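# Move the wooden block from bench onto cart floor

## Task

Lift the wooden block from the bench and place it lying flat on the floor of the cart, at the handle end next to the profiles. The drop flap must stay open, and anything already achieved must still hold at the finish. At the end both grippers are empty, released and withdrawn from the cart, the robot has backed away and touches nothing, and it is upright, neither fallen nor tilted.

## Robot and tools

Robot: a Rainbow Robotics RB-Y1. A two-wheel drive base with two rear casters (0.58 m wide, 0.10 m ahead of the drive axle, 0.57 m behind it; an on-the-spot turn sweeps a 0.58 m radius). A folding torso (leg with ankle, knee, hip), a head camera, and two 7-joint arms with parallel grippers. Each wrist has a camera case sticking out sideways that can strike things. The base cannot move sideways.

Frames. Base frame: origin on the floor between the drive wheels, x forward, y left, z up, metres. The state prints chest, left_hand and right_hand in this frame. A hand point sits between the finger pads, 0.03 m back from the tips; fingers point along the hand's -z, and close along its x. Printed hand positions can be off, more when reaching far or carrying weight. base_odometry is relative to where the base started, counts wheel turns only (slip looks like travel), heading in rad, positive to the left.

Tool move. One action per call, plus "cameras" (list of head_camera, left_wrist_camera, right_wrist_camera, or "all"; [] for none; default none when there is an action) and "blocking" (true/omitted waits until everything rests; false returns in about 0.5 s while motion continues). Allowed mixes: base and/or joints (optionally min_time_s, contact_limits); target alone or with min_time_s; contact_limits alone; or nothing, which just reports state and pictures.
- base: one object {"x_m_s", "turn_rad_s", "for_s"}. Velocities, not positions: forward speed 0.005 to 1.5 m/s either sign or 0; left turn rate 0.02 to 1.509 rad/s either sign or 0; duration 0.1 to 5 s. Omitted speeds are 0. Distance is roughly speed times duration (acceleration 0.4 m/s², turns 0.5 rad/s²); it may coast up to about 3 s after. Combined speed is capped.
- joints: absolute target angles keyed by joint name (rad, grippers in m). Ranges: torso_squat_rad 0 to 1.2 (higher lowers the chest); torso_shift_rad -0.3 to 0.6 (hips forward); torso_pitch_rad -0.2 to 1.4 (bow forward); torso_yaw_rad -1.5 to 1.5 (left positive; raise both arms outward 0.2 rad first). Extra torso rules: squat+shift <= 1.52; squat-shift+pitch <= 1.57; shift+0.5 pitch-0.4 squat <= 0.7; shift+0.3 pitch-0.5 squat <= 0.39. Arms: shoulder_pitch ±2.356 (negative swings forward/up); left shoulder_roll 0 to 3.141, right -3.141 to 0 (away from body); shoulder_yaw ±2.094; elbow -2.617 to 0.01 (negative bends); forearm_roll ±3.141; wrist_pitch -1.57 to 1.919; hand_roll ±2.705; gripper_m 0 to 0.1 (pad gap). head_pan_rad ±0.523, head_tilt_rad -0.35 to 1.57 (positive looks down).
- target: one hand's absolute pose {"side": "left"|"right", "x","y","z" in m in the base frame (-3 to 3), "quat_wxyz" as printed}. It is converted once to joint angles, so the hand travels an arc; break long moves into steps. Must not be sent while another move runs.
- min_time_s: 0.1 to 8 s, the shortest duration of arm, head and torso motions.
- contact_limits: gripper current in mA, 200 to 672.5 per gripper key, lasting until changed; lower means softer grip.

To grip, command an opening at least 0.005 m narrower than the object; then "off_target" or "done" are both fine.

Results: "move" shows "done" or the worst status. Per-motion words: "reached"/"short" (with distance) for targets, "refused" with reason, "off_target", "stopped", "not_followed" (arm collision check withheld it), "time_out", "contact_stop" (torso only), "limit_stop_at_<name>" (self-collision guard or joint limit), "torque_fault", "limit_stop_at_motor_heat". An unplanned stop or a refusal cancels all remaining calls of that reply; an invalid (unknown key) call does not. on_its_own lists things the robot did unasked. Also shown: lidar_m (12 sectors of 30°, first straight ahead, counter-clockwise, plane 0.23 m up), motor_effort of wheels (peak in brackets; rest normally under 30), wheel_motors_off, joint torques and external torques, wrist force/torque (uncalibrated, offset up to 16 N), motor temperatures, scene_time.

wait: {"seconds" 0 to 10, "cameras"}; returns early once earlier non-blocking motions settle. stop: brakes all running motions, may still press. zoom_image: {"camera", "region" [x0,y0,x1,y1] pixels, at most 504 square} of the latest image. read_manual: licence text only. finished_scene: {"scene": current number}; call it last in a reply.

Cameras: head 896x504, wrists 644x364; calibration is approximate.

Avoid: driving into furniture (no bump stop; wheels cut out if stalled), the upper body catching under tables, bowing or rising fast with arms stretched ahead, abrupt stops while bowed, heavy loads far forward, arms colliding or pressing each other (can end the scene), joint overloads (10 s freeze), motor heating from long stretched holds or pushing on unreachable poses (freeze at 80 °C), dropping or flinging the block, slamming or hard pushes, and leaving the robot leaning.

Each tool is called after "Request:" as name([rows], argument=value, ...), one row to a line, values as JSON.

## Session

Request:
move(joints={"head_tilt_rad":0.7,"head_pan_rad":0.5}, min_time_s=0.5, cameras=["head_camera"])

Request:
move(joints={"head_tilt_rad":0.7,"head_pan_rad":-0.4}, min_time_s=0.5, cameras=["head_camera"])

Scene clock: 0.80 s.
Joint torques (N m): left_arm=[-1.73 -0.45 0.87 -0.58 -0.16 -0.64 -0.03] | right_arm=[-3.51 -0.56 -0.59 -1.53 0.01 -0.59 -0.09]
External joint torques (N m): left_arm=[-0.35 -0.6 0.86 -0.03 -0.16 -0.22 -0.02] | right_arm=[0.08 0.56 -0.55 0.1 -0.05 0 -0.1]
Motor temperatures (°C): left_arm=[30 28 31 35 34 32 37] | right_arm=[33 30 31 30 35 37 34]
Wrist force (N): left_arm=[0.2 1.8 -7.6] | right_arm=[-3.1 1.0 -4.9]
Wrist torque (N m): left_arm=[-0.33 0.18 0.08] | right_arm=[-0.11 -0.18 -0.11]
Wrist force, peak (N): left_arm=[0.1 1.5 -7.9] | right_arm=[-2.9 0.8 -5.4]
move: done
base_odometry: x=+0.000 y=+0.000 heading=+0.000
lidar_m: 0.74 1.04 1.55 4.57 1.52 1.09 1.02 1.06 1.45 3.61 1.09 0.78
base_status: not commanded
joint_positions: torso_squat_rad=+0.350 torso_shift_rad=+0.000 torso_pitch_rad=+0.000 torso_yaw_rad=+0.000 left_shoulder_pitch_rad=+0.037 left_shoulder_roll_rad=+0.004 left_shoulder_yaw_rad=-0.043 left_elbow_rad=-0.196 left_forearm_roll_rad=-0.014 left_wrist_pitch_rad=+0.002 left_hand_roll_rad=+0.027 left_gripper_m=+0.099 right_shoulder_pitch_rad=-0.040 right_shoulder_roll_rad=-0.021 right_shoulder_yaw_rad=-0.018 right_elbow_rad=-0.235 right_forearm_roll_rad=+0.049 right_wrist_pitch_rad=-0.014 right_hand_roll_rad=+0.035 right_gripper_m=+0.099 head_pan_rad=+0.500 head_tilt_rad=+0.700
joint_status: all done
wheel_motors_off: 0
motor_effort: left_wheel=+0(1) right_wheel=+0(2)
chest: x=-0.2280 y=+0.0001 z=+1.2475 quat_wxyz=(+1.000, +0.000, +0.000, +0.000) (m; base frame)
left_hand: x=-0.1598 y=+0.2200 z=+0.5653 quat_wxyz=(+0.997, +0.000, -0.079, -0.009) (m; base frame)
right_hand: x=-0.0823 y=-0.2360 z=+0.5770 quat_wxyz=(+0.989, -0.016, -0.142, +0.041) (m; base frame)
pictures: head_camera
camera_calibration:
head_camera: T_world_to_cam=[[0.478026, -0.877781, -0.0314978, 0.143225], [-0.53863, -0.264626, -0.799906, 1.09862], [0.693807, 0.399341, -0.599298, 0.955485], [0, 0, 0, 1]] pos_world=[-0.139639, 0.034878, 1.45592]

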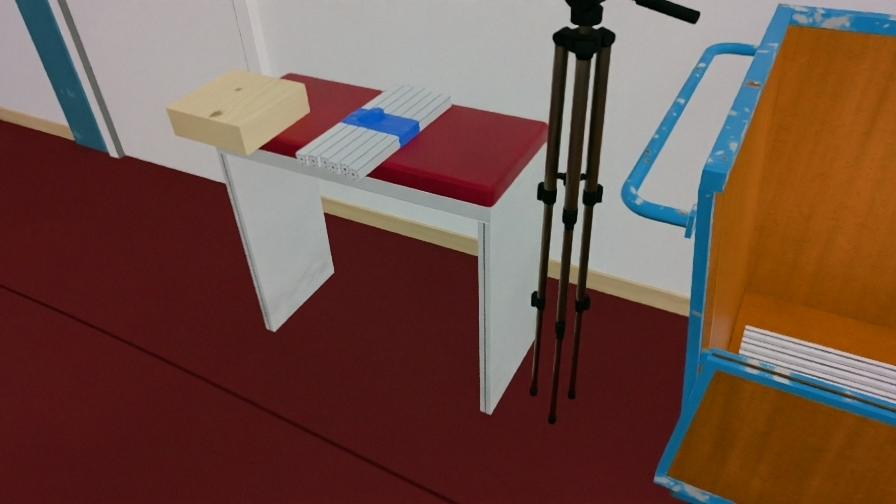

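Scene clock: 1.60 s.
Joint torques (N m): left_arm=[-1.9 -0.71 0.68 -0.41 -0.04 -0.66 -0.03] | right_arm=[-3.59 -0.53 -0.83 -1.44 -0.03 -0.55 0.01]
External joint torques (N m): left_arm=[-0.51 -0.86 0.67 0.15 -0.04 -0.23 -0.03] | right_arm=[0.01 0.58 -0.79 0.19 -0.09 0.04 0]
Wrist force (N): left_arm=[0.2 1.4 -7.7] | right_arm=[-2.8 0.9 -4.7]
Wrist torque (N m): left_arm=[-0.27 0.15 0.07] | right_arm=[-0.07 -0.12 -0.08]
Wrist force, peak (N): left_arm=[-0.7 1.3 -8.3] | right_arm=[-2.9 1.1 -5.3]
move: done
base_odometry: x=+0.000 y=+0.000 heading=+0.000
lidar_m: 0.74 1.04 1.55 4.57 1.52 1.07 1.02 1.08 1.44 3.61 1.09 0.78
base_status: not commanded
joint_positions: torso_squat_rad=+0.350 torso_shift_rad=+0.000 torso_pitch_rad=+0.000 torso_yaw_rad=+0.000 left_shoulder_pitch_rad=+0.037 left_shoulder_roll_rad=+0.004 left_shoulder_yaw_rad=-0.043 left_elbow_rad=-0.196 left_forearm_roll_rad=-0.014 left_wrist_pitch_rad=+0.002 left_hand_roll_rad=+0.027 left_gripper_m=+0.099 right_shoulder_pitch_rad=-0.040 right_shoulder_roll_rad=-0.021 right_shoulder_yaw_rad=-0.018 right_elbow_rad=-0.235 right_forearm_roll_rad=+0.049 right_wrist_pitch_rad=-0.014 right_hand_roll_rad=+0.035 right_gripper_m=+0.099 head_pan_rad=-0.400 head_tilt_rad=+0.700
joint_status: all done
wheel_motors_off: 0
motor_effort: left_wheel=+0(1) right_wheel=+1(2)
chest: x=-0.2280 y=+0.0001 z=+1.2475 quat_wxyz=(+1.000, +0.000, +0.000, +0.000) (m; base frame)
left_hand: x=-0.1598 y=+0.2200 z=+0.5653 quat_wxyz=(+0.997, +0.000, -0.079, -0.009) (m; base frame)
right_hand: x=-0.0823 y=-0.2360 z=+0.5770 quat_wxyz=(+0.989, -0.016, -0.142, +0.041) (m; base frame)
pictures: head_camera
camera_calibration:
head_camera: T_world_to_cam=[[-0.390406, -0.920106, -0.0314445, -0.0357882], [-0.542049, 0.257333, -0.799977, 1.09791], [0.744155, -0.295271, -0.599207, 0.965849], [0, 0, 0, 1]] pos_world=[-0.137592, -0.0302708, 1.45592]

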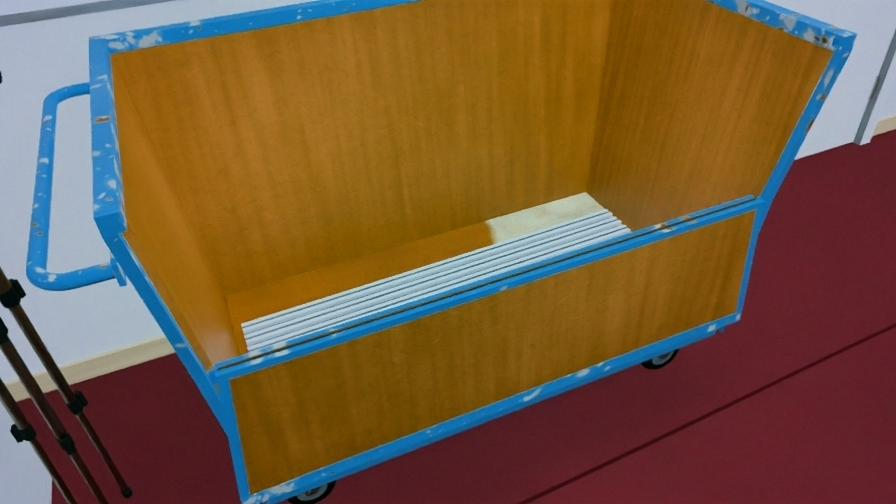

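Request:
move(base={"turn_rad_s":0.9,"for_s":1.57}, joints={"left_shoulder_roll_rad":0.25,"left_elbow_rad":-0.15,"right_shoulder_pitch_rad":0.6,"right_shoulder_roll_rad":-1.446,"right_shoulder_yaw_rad":-0.35,"right_elbow_rad":-1.95,"right_forearm_roll_rad":0.0,"right_wrist_pitch_rad":-1.0,"right_hand_roll_rad":-0.25,"head_pan_rad":-0.3,"head_tilt_rad":0.3}, cameras=[])

Request:
move(base={"x_m_s":0.6,"for_s":3.7}, joints={"torso_squat_rad":0.28,"torso_shift_rad":0.2,"torso_pitch_rad":1.0,"torso_yaw_rad":0.5}, min_time_s=3.5, cameras=[])

Request:
move(base={"turn_rad_s":-0.9,"for_s":1.89}, joints={"left_shoulder_roll_rad":0.1}, cameras=["head_camera"])

Scene clock: 12.83 s.
Joint torques (N m): left_arm=[-1.42 5.35 1.34 0.24 -0.01 -0.44 -0.07] | right_arm=[-4.94 -12.54 -10.11 -0.84 -1.86 -0.18 -0.05]
External joint torques (N m): left_arm=[-0.56 -1.9 0.83 0.18 -0.04 -0.14 -0.07] | right_arm=[0.57 -0.08 -0.14 0.37 -0.29 0.23 -0.07]
Wrist force (N): left_arm=[0.1 -0.5 -7.3] | right_arm=[-3.9 6.4 1.3]
Wrist torque (N m): left_arm=[-0.17 0.11 0.08] | right_arm=[-0.43 -0.23 -0.04]
Wrist force, peak (N): left_arm=[0.8 0.0 -8.4] | right_arm=[-7.8 2.3 -1.9]
move: done
base_odometry: x=+0.000 y=+0.000 heading=+1.227
lidar_m: 1.57 2.58 1.28 1.04 1.02 1.12 1.75 3.85 1.00 0.76 0.74 1.06
base_status: done (sent for 1.57 of 1.57 s)
joint_positions: torso_squat_rad=+0.350 torso_shift_rad=+0.000 torso_pitch_rad=+0.000 torso_yaw_rad=+0.000 left_shoulder_pitch_rad=+0.037 left_shoulder_roll_rad=+0.250 left_shoulder_yaw_rad=-0.043 left_elbow_rad=-0.150 left_forearm_roll_rad=-0.014 left_wrist_pitch_rad=+0.002 left_hand_roll_rad=+0.027 left_gripper_m=+0.099 right_shoulder_pitch_rad=+0.600 right_shoulder_roll_rad=-1.446 right_shoulder_yaw_rad=-0.350 right_elbow_rad=-1.950 right_forearm_roll_rad=+0.000 right_wrist_pitch_rad=-1.000 right_hand_roll_rad=-0.250 right_gripper_m=+0.099 head_pan_rad=-0.300 head_tilt_rad=+0.300
joint_status: all done
wheel_motors_off: 0
motor_effort: left_wheel=+6(38) right_wheel=+18(59)
chest: x=-0.2280 y=+0.0000 z=+1.2475 quat_wxyz=(+1.000, +0.000, +0.000, +0.000) (m; base frame)
left_hand: x=-0.1836 y=+0.4063 z=+0.5866 quat_wxyz=(+0.991, +0.122, -0.053, -0.020) (m; base frame)
right_hand: x=+0.0834 y=-0.2827 z=+1.2609 quat_wxyz=(+0.310, +0.006, -0.710, +0.632) (m; base frame)
pictures: none
No camera images: "cameras" was empty.

Scene clock: 18.27 s.
Joint torques (N m): left_arm=[19.98 13.14 2.11 8.17 0.01 1.17 0.01] | right_arm=[2.15 -0.49 -4.57 -5.33 -0.64 -1.87 0.1]
External joint torques (N m): left_arm=[-1.08 -2.2 0.99 -0.03 -0.03 -0.2 -0.04] | right_arm=[0.17 0.59 -0.66 0.03 -0.21 -0.07 0.05]
Wrist force (N): left_arm=[4.9 -1.8 -4.9] | right_arm=[-7.6 1.3 1.6]
Wrist torque (N m): left_arm=[-0.09 0.39 0.04] | right_arm=[-0.15 -0.45 -0.09]
Wrist force, peak (N): left_arm=[2.1 -0.5 -8.5] | right_arm=[-7.7 1.5 2.2]
move: done
base_odometry: x=+0.748 y=+2.090 heading=+1.227
lidar_m: 1.27 3.52 2.27 1.85 1.82 2.01 3.13 0.80 0.85 0.71 0.71 0.78
base_status: done (sent for 3.7 of 3.7 s)
joint_positions: torso_squat_rad=+0.280 torso_shift_rad=+0.200 torso_pitch_rad=+1.000 torso_yaw_rad=+0.500 left_shoulder_pitch_rad=+0.037 left_shoulder_roll_rad=+0.250 left_shoulder_yaw_rad=-0.043 left_elbow_rad=-0.150 left_forearm_roll_rad=-0.014 left_wrist_pitch_rad=+0.002 left_hand_roll_rad=+0.027 left_gripper_m=+0.099 right_shoulder_pitch_rad=+0.600 right_shoulder_roll_rad=-1.446 right_shoulder_yaw_rad=-0.350 right_elbow_rad=-1.950 right_forearm_roll_rad=+0.000 right_wrist_pitch_rad=-1.000 right_hand_roll_rad=-0.250 right_gripper_m=+0.099 head_pan_rad=-0.300 head_tilt_rad=+0.300
joint_status: all done
wheel_motors_off: 0
motor_effort: left_wheel=+0(54) right_wheel=+0(61)
chest: x=+0.1661 y=+0.0001 z=+1.1070 quat_wxyz=(+0.850, +0.119, +0.465, +0.217) (m; base frame)
left_hand: x=-0.4743 y=+0.3778 z=+0.8812 quat_wxyz=(+0.857, +0.224, +0.444, +0.135) (m; base frame)
right_hand: x=+0.3982 y=-0.0988 z=+0.7701 quat_wxyz=(+0.456, +0.490, -0.533, +0.517) (m; base frame)
pictures: none
No camera images: "cameras" was empty.

Scene clock: 22.30 s.
Joint torques (N m): left_arm=[18.8 11.31 2.04 8.19 -0.04 1.18 0.04] | right_arm=[2.06 -0.27 -4.25 -5.48 -0.58 -1.76 -0.02]
External joint torques (N m): left_arm=[-1.7 -2.14 1.05 0.06 -0.07 -0.15 0] | right_arm=[0.07 0.81 -0.34 -0.11 -0.14 0.04 -0.07]
Wrist force (N): left_arm=[5.8 -1.5 -5.7] | right_arm=[-6.9 1.5 2.0]
Wrist torque (N m): left_arm=[-0.10 0.50 0.09] | right_arm=[-0.22 -0.39 -0.07]
Wrist force, peak (N): left_arm=[5.2 -3.9 -6.2] | right_arm=[-7.8 1.4 1.7]
move: done
base_odometry: x=+0.748 y=+2.090 heading=-0.482
lidar_m: 0.75 0.72 0.74 1.01 2.95 2.59 1.91 1.84 1.92 2.64 0.77 0.79
base_status: done (sent for 1.9 of 1.9 s)
joint_positions: torso_squat_rad=+0.280 torso_shift_rad=+0.200 torso_pitch_rad=+1.000 torso_yaw_rad=+0.500 left_shoulder_pitch_rad=+0.037 left_shoulder_roll_rad=+0.100 left_shoulder_yaw_rad=-0.043 left_elbow_rad=-0.150 left_forearm_roll_rad=-0.014 left_wrist_pitch_rad=+0.002 left_hand_roll_rad=+0.027 left_gripper_m=+0.099 right_shoulder_pitch_rad=+0.600 right_shoulder_roll_rad=-1.446 right_shoulder_yaw_rad=-0.350 right_elbow_rad=-1.950 right_forearm_roll_rad=+0.000 right_wrist_pitch_rad=-1.000 right_hand_roll_rad=-0.250 right_gripper_m=+0.099 head_pan_rad=-0.300 head_tilt_rad=+0.300
joint_status: all done
wheel_motors_off: 0
motor_effort: left_wheel=+15(37) right_wheel=-5(43)
chest: x=+0.1661 y=+0.0001 z=+1.1070 quat_wxyz=(+0.850, +0.119, +0.465, +0.217) (m; base frame)
left_hand: x=-0.4612 y=+0.2794 z=+0.8247 quat_wxyz=(+0.871, +0.165, +0.428, +0.177) (m; base frame)
right_hand: x=+0.3982 y=-0.0988 z=+0.7701 quat_wxyz=(+0.456, +0.490, -0.533, +0.517) (m; base frame)
pictures: head_camera
camera_calibration:
head_camera: T_world_to_cam=[[0.0881847, -0.977388, -0.192186, 0.209385], [-0.94671, -0.0222354, -0.321318, 0.763566], [0.30978, 0.21028, -0.927264, 0.947704], [0, 0, 0, 1]] pos_world=[0.410832, 0.022346, 1.16436]

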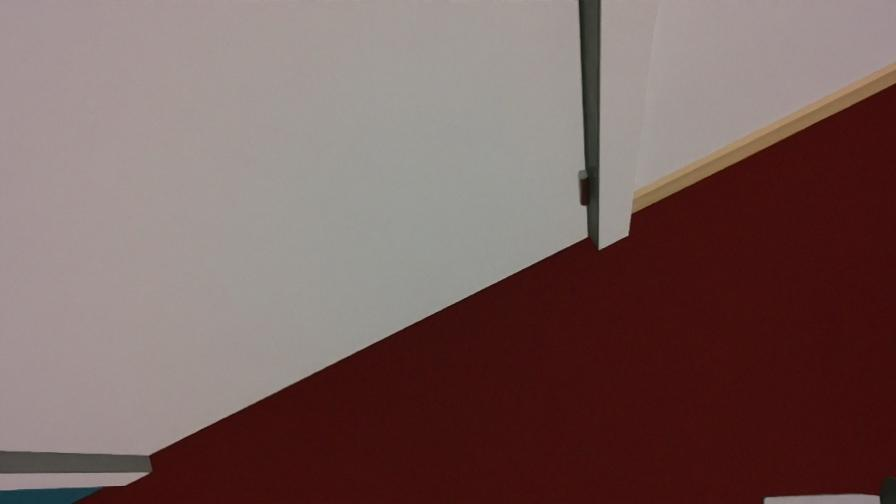

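Request:
move(base={"x_m_s":0.2,"for_s":0.75}, cameras=[])

Request:
move(base={"turn_rad_s":-0.5,"for_s":2.056}, cameras=["head_camera"])

Scene clock: 25.50 s.
Joint torques (N m): left_arm=[19.12 11.35 1.81 8.11 -0.16 1.21 0] | right_arm=[2 -0.19 -4.27 -5.52 -0.66 -1.79 0.12]
External joint torques (N m): left_arm=[-1.37 -2.11 0.83 -0.03 -0.19 -0.13 -0.04] | right_arm=[0.01 0.89 -0.37 -0.15 -0.23 0.01 0.07]
Wrist force (N): left_arm=[5.4 -1.3 -5.7] | right_arm=[-7.1 1.4 1.7]
Wrist torque (N m): left_arm=[-0.12 0.42 0.02] | right_arm=[-0.18 -0.40 -0.09]
Wrist force, peak (N): left_arm=[6.2 -1.5 -5.3] | right_arm=[-7.7 1.6 1.8]
move: done
base_odometry: x=+0.884 y=+2.019 heading=-0.482
lidar_m: 0.61 0.58 0.60 0.83 2.41 2.79 2.05 1.98 2.05 2.81 0.68 0.71
base_status: done (sent for 0.77 of 0.77 s)
joint_positions: torso_squat_rad=+0.280 torso_shift_rad=+0.200 torso_pitch_rad=+1.000 torso_yaw_rad=+0.500 left_shoulder_pitch_rad=+0.037 left_shoulder_roll_rad=+0.100 left_shoulder_yaw_rad=-0.043 left_elbow_rad=-0.150 left_forearm_roll_rad=-0.014 left_wrist_pitch_rad=+0.002 left_hand_roll_rad=+0.027 left_gripper_m=+0.099 right_shoulder_pitch_rad=+0.600 right_shoulder_roll_rad=-1.446 right_shoulder_yaw_rad=-0.350 right_elbow_rad=-1.950 right_forearm_roll_rad=+0.000 right_wrist_pitch_rad=-1.000 right_hand_roll_rad=-0.250 right_gripper_m=+0.099 head_pan_rad=-0.300 head_tilt_rad=+0.300
joint_status: not commanded
wheel_motors_off: 0
motor_effort: left_wheel=+0(44) right_wheel=+0(28)
chest: x=+0.1661 y=+0.0001 z=+1.1070 quat_wxyz=(+0.850, +0.119, +0.465, +0.217) (m; base frame)
left_hand: x=-0.4612 y=+0.2794 z=+0.8247 quat_wxyz=(+0.871, +0.165, +0.428, +0.177) (m; base frame)
right_hand: x=+0.3982 y=-0.0988 z=+0.7701 quat_wxyz=(+0.456, +0.490, -0.533, +0.517) (m; base frame)
pictures: none
No camera images: "cameras" was empty.

Scene clock: 28.90 s.
Joint torques (N m): left_arm=[18.91 11.33 1.83 8.09 -0.09 1.16 0.02] | right_arm=[2.1 -0.72 -4.6 -5.52 -0.67 -1.79 0.12]
External joint torques (N m): left_arm=[-1.59 -2.12 0.84 -0.05 -0.13 -0.17 -0.02] | right_arm=[0.12 0.37 -0.69 -0.15 -0.23 0.01 0.07]
Wrist force (N): left_arm=[5.8 -1.6 -5.4] | right_arm=[-7.1 1.7 1.6]
Wrist torque (N m): left_arm=[-0.08 0.50 0.06] | right_arm=[-0.22 -0.41 -0.05]
Wrist force, peak (N): left_arm=[5.9 -2.9 -5.3] | right_arm=[-7.7 0.9 1.7]
move: done
base_odometry: x=+0.884 y=+2.019 heading=-1.515
lidar_m: 0.69 0.72 0.61 0.58 0.61 0.83 2.48 2.79 2.03 1.97 2.05 2.83
base_status: done (sent for 2.07 of 2.07 s)
joint_positions: torso_squat_rad=+0.280 torso_shift_rad=+0.200 torso_pitch_rad=+1.000 torso_yaw_rad=+0.500 left_shoulder_pitch_rad=+0.037 left_shoulder_roll_rad=+0.100 left_shoulder_yaw_rad=-0.043 left_elbow_rad=-0.150 left_forearm_roll_rad=-0.014 left_wrist_pitch_rad=+0.002 left_hand_roll_rad=+0.027 left_gripper_m=+0.099 right_shoulder_pitch_rad=+0.600 right_shoulder_roll_rad=-1.446 right_shoulder_yaw_rad=-0.350 right_elbow_rad=-1.950 right_forearm_roll_rad=+0.000 right_wrist_pitch_rad=-1.000 right_hand_roll_rad=-0.250 right_gripper_m=+0.099 head_pan_rad=-0.300 head_tilt_rad=+0.300
joint_status: not commanded
wheel_motors_off: 0
motor_effort: left_wheel=+15(37) right_wheel=-3(40)
chest: x=+0.1661 y=+0.0001 z=+1.1070 quat_wxyz=(+0.850, +0.119, +0.465, +0.217) (m; base frame)
left_hand: x=-0.4612 y=+0.2794 z=+0.8247 quat_wxyz=(+0.871, +0.165, +0.428, +0.177) (m; base frame)
right_hand: x=+0.3982 y=-0.0988 z=+0.7701 quat_wxyz=(+0.456, +0.490, -0.533, +0.517) (m; base frame)
pictures: head_camera
camera_calibration:
head_camera: T_world_to_cam=[[0.0881847, -0.977388, -0.192186, 0.209385], [-0.94671, -0.0222354, -0.321318, 0.763566], [0.30978, 0.21028, -0.927264, 0.947704], [0, 0, 0, 1]] pos_world=[0.410832, 0.022346, 1.16436]

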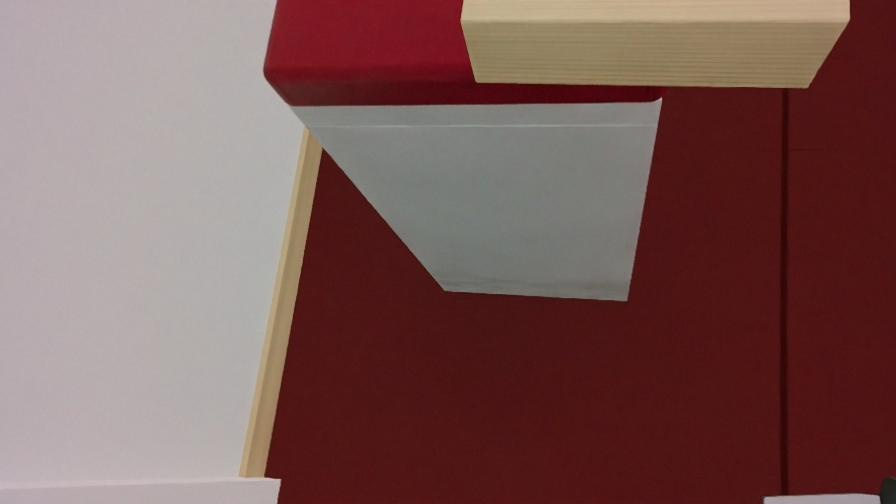

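Request:
move(target={"side":"right","x":0.395,"y":-0.165,"z":0.772,"quat_wxyz":[0.5,0.5,-0.5,0.5]}, min_time_s=0.7, cameras=[])

Request:
move(base={"turn_rad_s":-0.1,"for_s":0.5}, cameras=[])

Request:
move(base={"x_m_s":0.25,"for_s":1.6}, cameras=["head_camera","right_wrist_camera"])

Scene clock: 32.43 s.
Joint torques (N m): left_arm=[19.08 11.47 1.63 8.14 0.01 1.14 0.04] | right_arm=[4.62 4.61 -5.02 -3.93 -0.5 -1.76 -0.04]
External joint torques (N m): left_arm=[-1.42 -1.98 0.64 0 -0.02 -0.19 -0.01] | right_arm=[0.64 2.09 -1.12 -0.21 0.05 0.04 -0.09]
Wrist force (N): left_arm=[5.6 -1.5 -5.0] | right_arm=[-7.2 0.5 1.6]
Wrist torque (N m): left_arm=[-0.10 0.49 0.07] | right_arm=[-0.14 -0.40 -0.03]
Wrist force, peak (N): left_arm=[6.0 -1.4 -5.8] | right_arm=[-7.6 1.5 2.0]
move: done
base_odometry: x=+0.884 y=+2.019 heading=-1.515
lidar_m: 0.68 0.71 0.60 0.57 0.61 0.84 2.49 2.77 2.04 1.98 2.04 2.82
base_status: not commanded
joint_positions: torso_squat_rad=+0.280 torso_shift_rad=+0.200 torso_pitch_rad=+1.000 torso_yaw_rad=+0.500 left_shoulder_pitch_rad=+0.037 left_shoulder_roll_rad=+0.100 left_shoulder_yaw_rad=-0.043 left_elbow_rad=-0.150 left_forearm_roll_rad=-0.014 left_wrist_pitch_rad=+0.002 left_hand_roll_rad=+0.027 left_gripper_m=+0.099 right_shoulder_pitch_rad=+0.841 right_shoulder_roll_rad=-1.367 right_shoulder_yaw_rad=-0.566 right_elbow_rad=-1.858 right_forearm_roll_rad=+0.018 right_wrist_pitch_rad=-1.181 right_hand_roll_rad=-0.365 right_gripper_m=+0.099 head_pan_rad=-0.300 head_tilt_rad=+0.300
joint_status: all done
wheel_motors_off: 0
motor_effort: left_wheel=+17(18) right_wheel=-4(7)
chest: x=+0.1661 y=+0.0001 z=+1.1070 quat_wxyz=(+0.850, +0.119, +0.465, +0.217) (m; base frame)
left_hand: x=-0.4612 y=+0.2794 z=+0.8247 quat_wxyz=(+0.871, +0.165, +0.428, +0.177) (m; base frame)
right_hand: x=+0.3950 y=-0.1649 z=+0.7720 quat_wxyz=(+0.500, +0.500, -0.500, +0.500) (m; base frame)
right_hand_status: reached (checked arc, planned for 0.7 s): 0 mm and 0.0 deg off.
pictures: none
No camera images: "cameras" was empty.

Scene clock: 33.50 s.
Joint torques (N m): left_arm=[18.77 11.52 1.86 8.1 -0.02 1.1 0.01] | right_arm=[4.44 4.63 -5.07 -3.89 -0.45 -1.77 0.06]
External joint torques (N m): left_arm=[-1.73 -1.93 0.87 -0.04 -0.05 -0.23 -0.03] | right_arm=[0.46 2.11 -1.16 -0.18 0.1 0.03 0.01]
Wrist force (N): left_arm=[5.3 -2.4 -5.8] | right_arm=[-7.2 0.9 1.6]
Wrist torque (N m): left_arm=[0.01 0.41 0.07] | right_arm=[-0.16 -0.41 -0.05]
Wrist force, peak (N): left_arm=[5.8 -2.1 -5.6] | right_arm=[-7.8 0.7 1.5]
move: done
base_odometry: x=+0.884 y=+2.019 heading=-1.564
lidar_m: 0.68 0.70 0.62 0.57 0.59 0.80 2.07 2.90 2.08 1.98 2.03 2.68
base_status: done (sent for 0.5 of 0.5 s)
joint_positions: torso_squat_rad=+0.280 torso_shift_rad=+0.200 torso_pitch_rad=+1.000 torso_yaw_rad=+0.500 left_shoulder_pitch_rad=+0.037 left_shoulder_roll_rad=+0.100 left_shoulder_yaw_rad=-0.043 left_elbow_rad=-0.150 left_forearm_roll_rad=-0.014 left_wrist_pitch_rad=+0.002 left_hand_roll_rad=+0.027 left_gripper_m=+0.099 right_shoulder_pitch_rad=+0.841 right_shoulder_roll_rad=-1.367 right_shoulder_yaw_rad=-0.566 right_elbow_rad=-1.858 right_forearm_roll_rad=+0.018 right_wrist_pitch_rad=-1.181 right_hand_roll_rad=-0.365 right_gripper_m=+0.099 head_pan_rad=-0.300 head_tilt_rad=+0.300
joint_status: not commanded
wheel_motors_off: 0
motor_effort: left_wheel=+18(33) right_wheel=-6(24)
chest: x=+0.1661 y=+0.0001 z=+1.1070 quat_wxyz=(+0.850, +0.119, +0.465, +0.217) (m; base frame)
left_hand: x=-0.4612 y=+0.2794 z=+0.8248 quat_wxyz=(+0.871, +0.165, +0.428, +0.177) (m; base frame)
right_hand: x=+0.3950 y=-0.1649 z=+0.7720 quat_wxyz=(+0.500, +0.500, -0.500, +0.500) (m; base frame)
pictures: none
No camera images: "cameras" was empty.

Scene clock: 36.03 s.
Joint torques (N m): left_arm=[18.91 11.49 1.72 8.12 0 1.21 0.15] | right_arm=[4.9 4.44 -4.59 -3.74 -0.53 -1.78 0.07]
External joint torques (N m): left_arm=[-1.59 -1.97 0.74 -0.02 -0.03 -0.13 0.1] | right_arm=[0.92 1.92 -0.69 -0.03 0.03 0.01 0.02]
Wrist force (N): left_arm=[5.0 -2.1 -4.9] | right_arm=[-7.0 0.6 1.1]
Wrist torque (N m): left_arm=[-0.05 0.38 0.08] | right_arm=[-0.13 -0.42 -0.05]
Wrist force, peak (N): left_arm=[5.7 -2.5 -5.6] | right_arm=[-7.7 0.9 1.5]
move: done
base_odometry: x=+0.886 y=+1.619 heading=-1.564
lidar_m: 0.29 0.28 0.40 0.57 0.62 0.82 2.12 2.89 2.04 1.96 2.01 2.64
base_status: done (sent for 1.6 of 1.6 s)
joint_positions: torso_squat_rad=+0.280 torso_shift_rad=+0.200 torso_pitch_rad=+1.000 torso_yaw_rad=+0.500 left_shoulder_pitch_rad=+0.037 left_shoulder_roll_rad=+0.100 left_shoulder_yaw_rad=-0.043 left_elbow_rad=-0.150 left_forearm_roll_rad=-0.014 left_wrist_pitch_rad=+0.002 left_hand_roll_rad=+0.027 left_gripper_m=+0.099 right_shoulder_pitch_rad=+0.841 right_shoulder_roll_rad=-1.367 right_shoulder_yaw_rad=-0.566 right_elbow_rad=-1.858 right_forearm_roll_rad=+0.018 right_wrist_pitch_rad=-1.181 right_hand_roll_rad=-0.365 right_gripper_m=+0.099 head_pan_rad=-0.300 head_tilt_rad=+0.300
joint_status: not commanded
wheel_motors_off: 0
motor_effort: left_wheel=+0(43) right_wheel=+0(28)
chest: x=+0.1661 y=+0.0001 z=+1.1070 quat_wxyz=(+0.850, +0.119, +0.465, +0.217) (m; base frame)
left_hand: x=-0.4612 y=+0.2794 z=+0.8248 quat_wxyz=(+0.871, +0.165, +0.428, +0.177) (m; base frame)
right_hand: x=+0.3950 y=-0.1649 z=+0.7720 quat_wxyz=(+0.500, +0.500, -0.500, +0.500) (m; base frame)
pictures: head_camera, right_wrist_camera
camera_calibration:
head_camera: T_world_to_cam=[[0.088262, -0.977384, -0.19217, 0.209316], [-0.946732, -0.0223315, -0.321246, 0.763462], [0.30969, 0.210288, -0.927292, 0.947681], [0, 0, 0, 1]] pos_world=[0.410832, 0.0223457, 1.16426]
right_wrist_camera: T_world_to_cam=[[0.0290007, 0.0265089, -0.999228, 0.763025], [-0.861233, -0.506754, -0.0384396, 0.313384], [-0.507382, 0.861683, 0.00813415, 0.408512], [0, 0, 0, 1]] pos_world=[0.45504, -0.213426, 0.771159]

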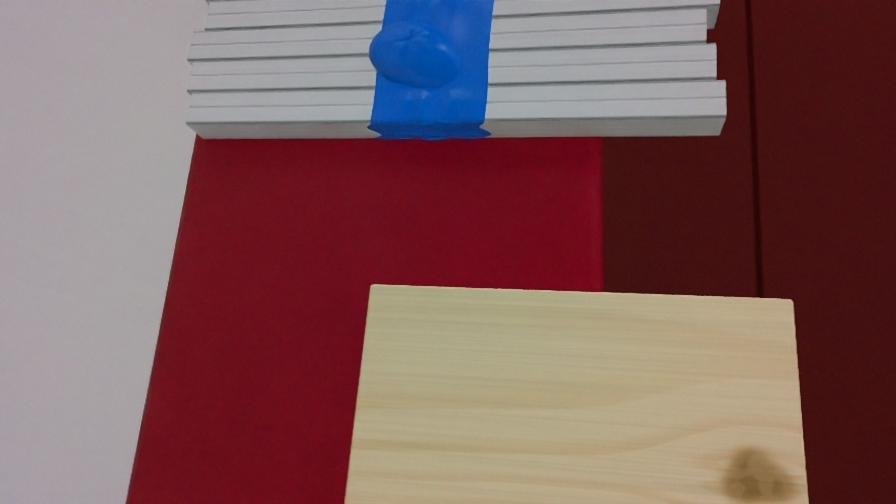

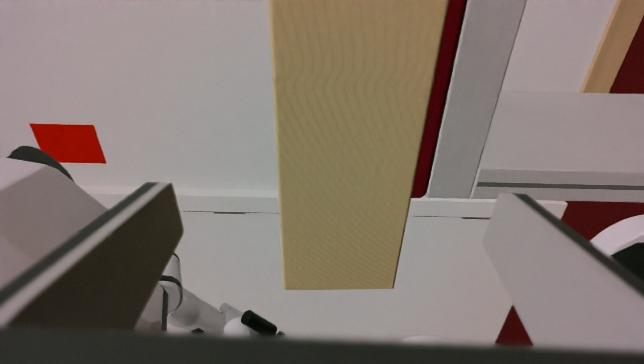

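Request:
move(target={"side":"right","x":0.394,"y":-0.055,"z":0.77,"quat_wxyz":[0.5,0.5,-0.5,0.5]}, min_time_s=1.8, cameras=["right_wrist_camera"])

Request:
move(joints={"right_gripper_m":0.04}, cameras=["right_wrist_camera"])

Scene clock: 41.23 s.
Joint torques (N m): left_arm=[19.01 11.51 1.97 8.05 0.02 1.13 0.09] | right_arm=[-0.32 -3.17 -2.79 -7.55 -0.61 -1.87 0.26]
External joint torques (N m): left_arm=[-1.49 -1.94 0.99 -0.09 -0.01 -0.2 0.04] | right_arm=[-1.27 -1.16 0.89 -1.03 -0.41 -0.03 0.21]
Wrist force (N): left_arm=[5.3 -1.6 -5.1] | right_arm=[-7.0 0.7 1.7]
Wrist torque (N m): left_arm=[-0.09 0.45 0.01] | right_arm=[-0.15 -0.40 -0.27]
Wrist force, peak (N): left_arm=[5.9 -1.5 -6.0] | right_arm=[-7.7 0.8 1.3]
move: done
base_odometry: x=+0.886 y=+1.619 heading=-1.564
lidar_m: 0.29 0.29 0.40 0.58 0.62 0.82 2.13 2.88 2.06 1.96 2.01 2.67
base_status: not commanded
joint_positions: torso_squat_rad=+0.280 torso_shift_rad=+0.200 torso_pitch_rad=+1.000 torso_yaw_rad=+0.500 left_shoulder_pitch_rad=+0.037 left_shoulder_roll_rad=+0.100 left_shoulder_yaw_rad=-0.043 left_elbow_rad=-0.150 left_forearm_roll_rad=-0.014 left_wrist_pitch_rad=+0.002 left_hand_roll_rad=+0.027 left_gripper_m=+0.099 right_shoulder_pitch_rad=+0.523 right_shoulder_roll_rad=-1.497 right_shoulder_yaw_rad=-0.241 right_elbow_rad=-2.084 right_forearm_roll_rad=-0.072 right_wrist_pitch_rad=-0.766 right_hand_roll_rad=-0.275 right_gripper_m=+0.099 head_pan_rad=-0.300 head_tilt_rad=+0.300
joint_status: all done
wheel_motors_off: 0
motor_effort: left_wheel=+1(1) right_wheel=+0(3)
chest: x=+0.1661 y=+0.0001 z=+1.1070 quat_wxyz=(+0.850, +0.119, +0.465, +0.217) (m; base frame)
left_hand: x=-0.4612 y=+0.2794 z=+0.8248 quat_wxyz=(+0.871, +0.165, +0.428, +0.177) (m; base frame)
right_hand: x=+0.3940 y=-0.0551 z=+0.7700 quat_wxyz=(+0.501, +0.499, -0.499, +0.501) (m; base frame)
right_hand_status: reached (checked arc, planned for 1.8 s): 0 mm and 0.2 deg off.
pictures: right_wrist_camera
camera_calibration:
right_wrist_camera: T_world_to_cam=[[0.0288241, 0.0234122, -0.99931, 0.758152], [-0.861184, -0.506965, -0.0367173, 0.366771], [-0.507475, 0.861648, 0.00554941, 0.315356], [0, 0, 0, 1]] pos_world=[0.454039, -0.103536, 0.769346]

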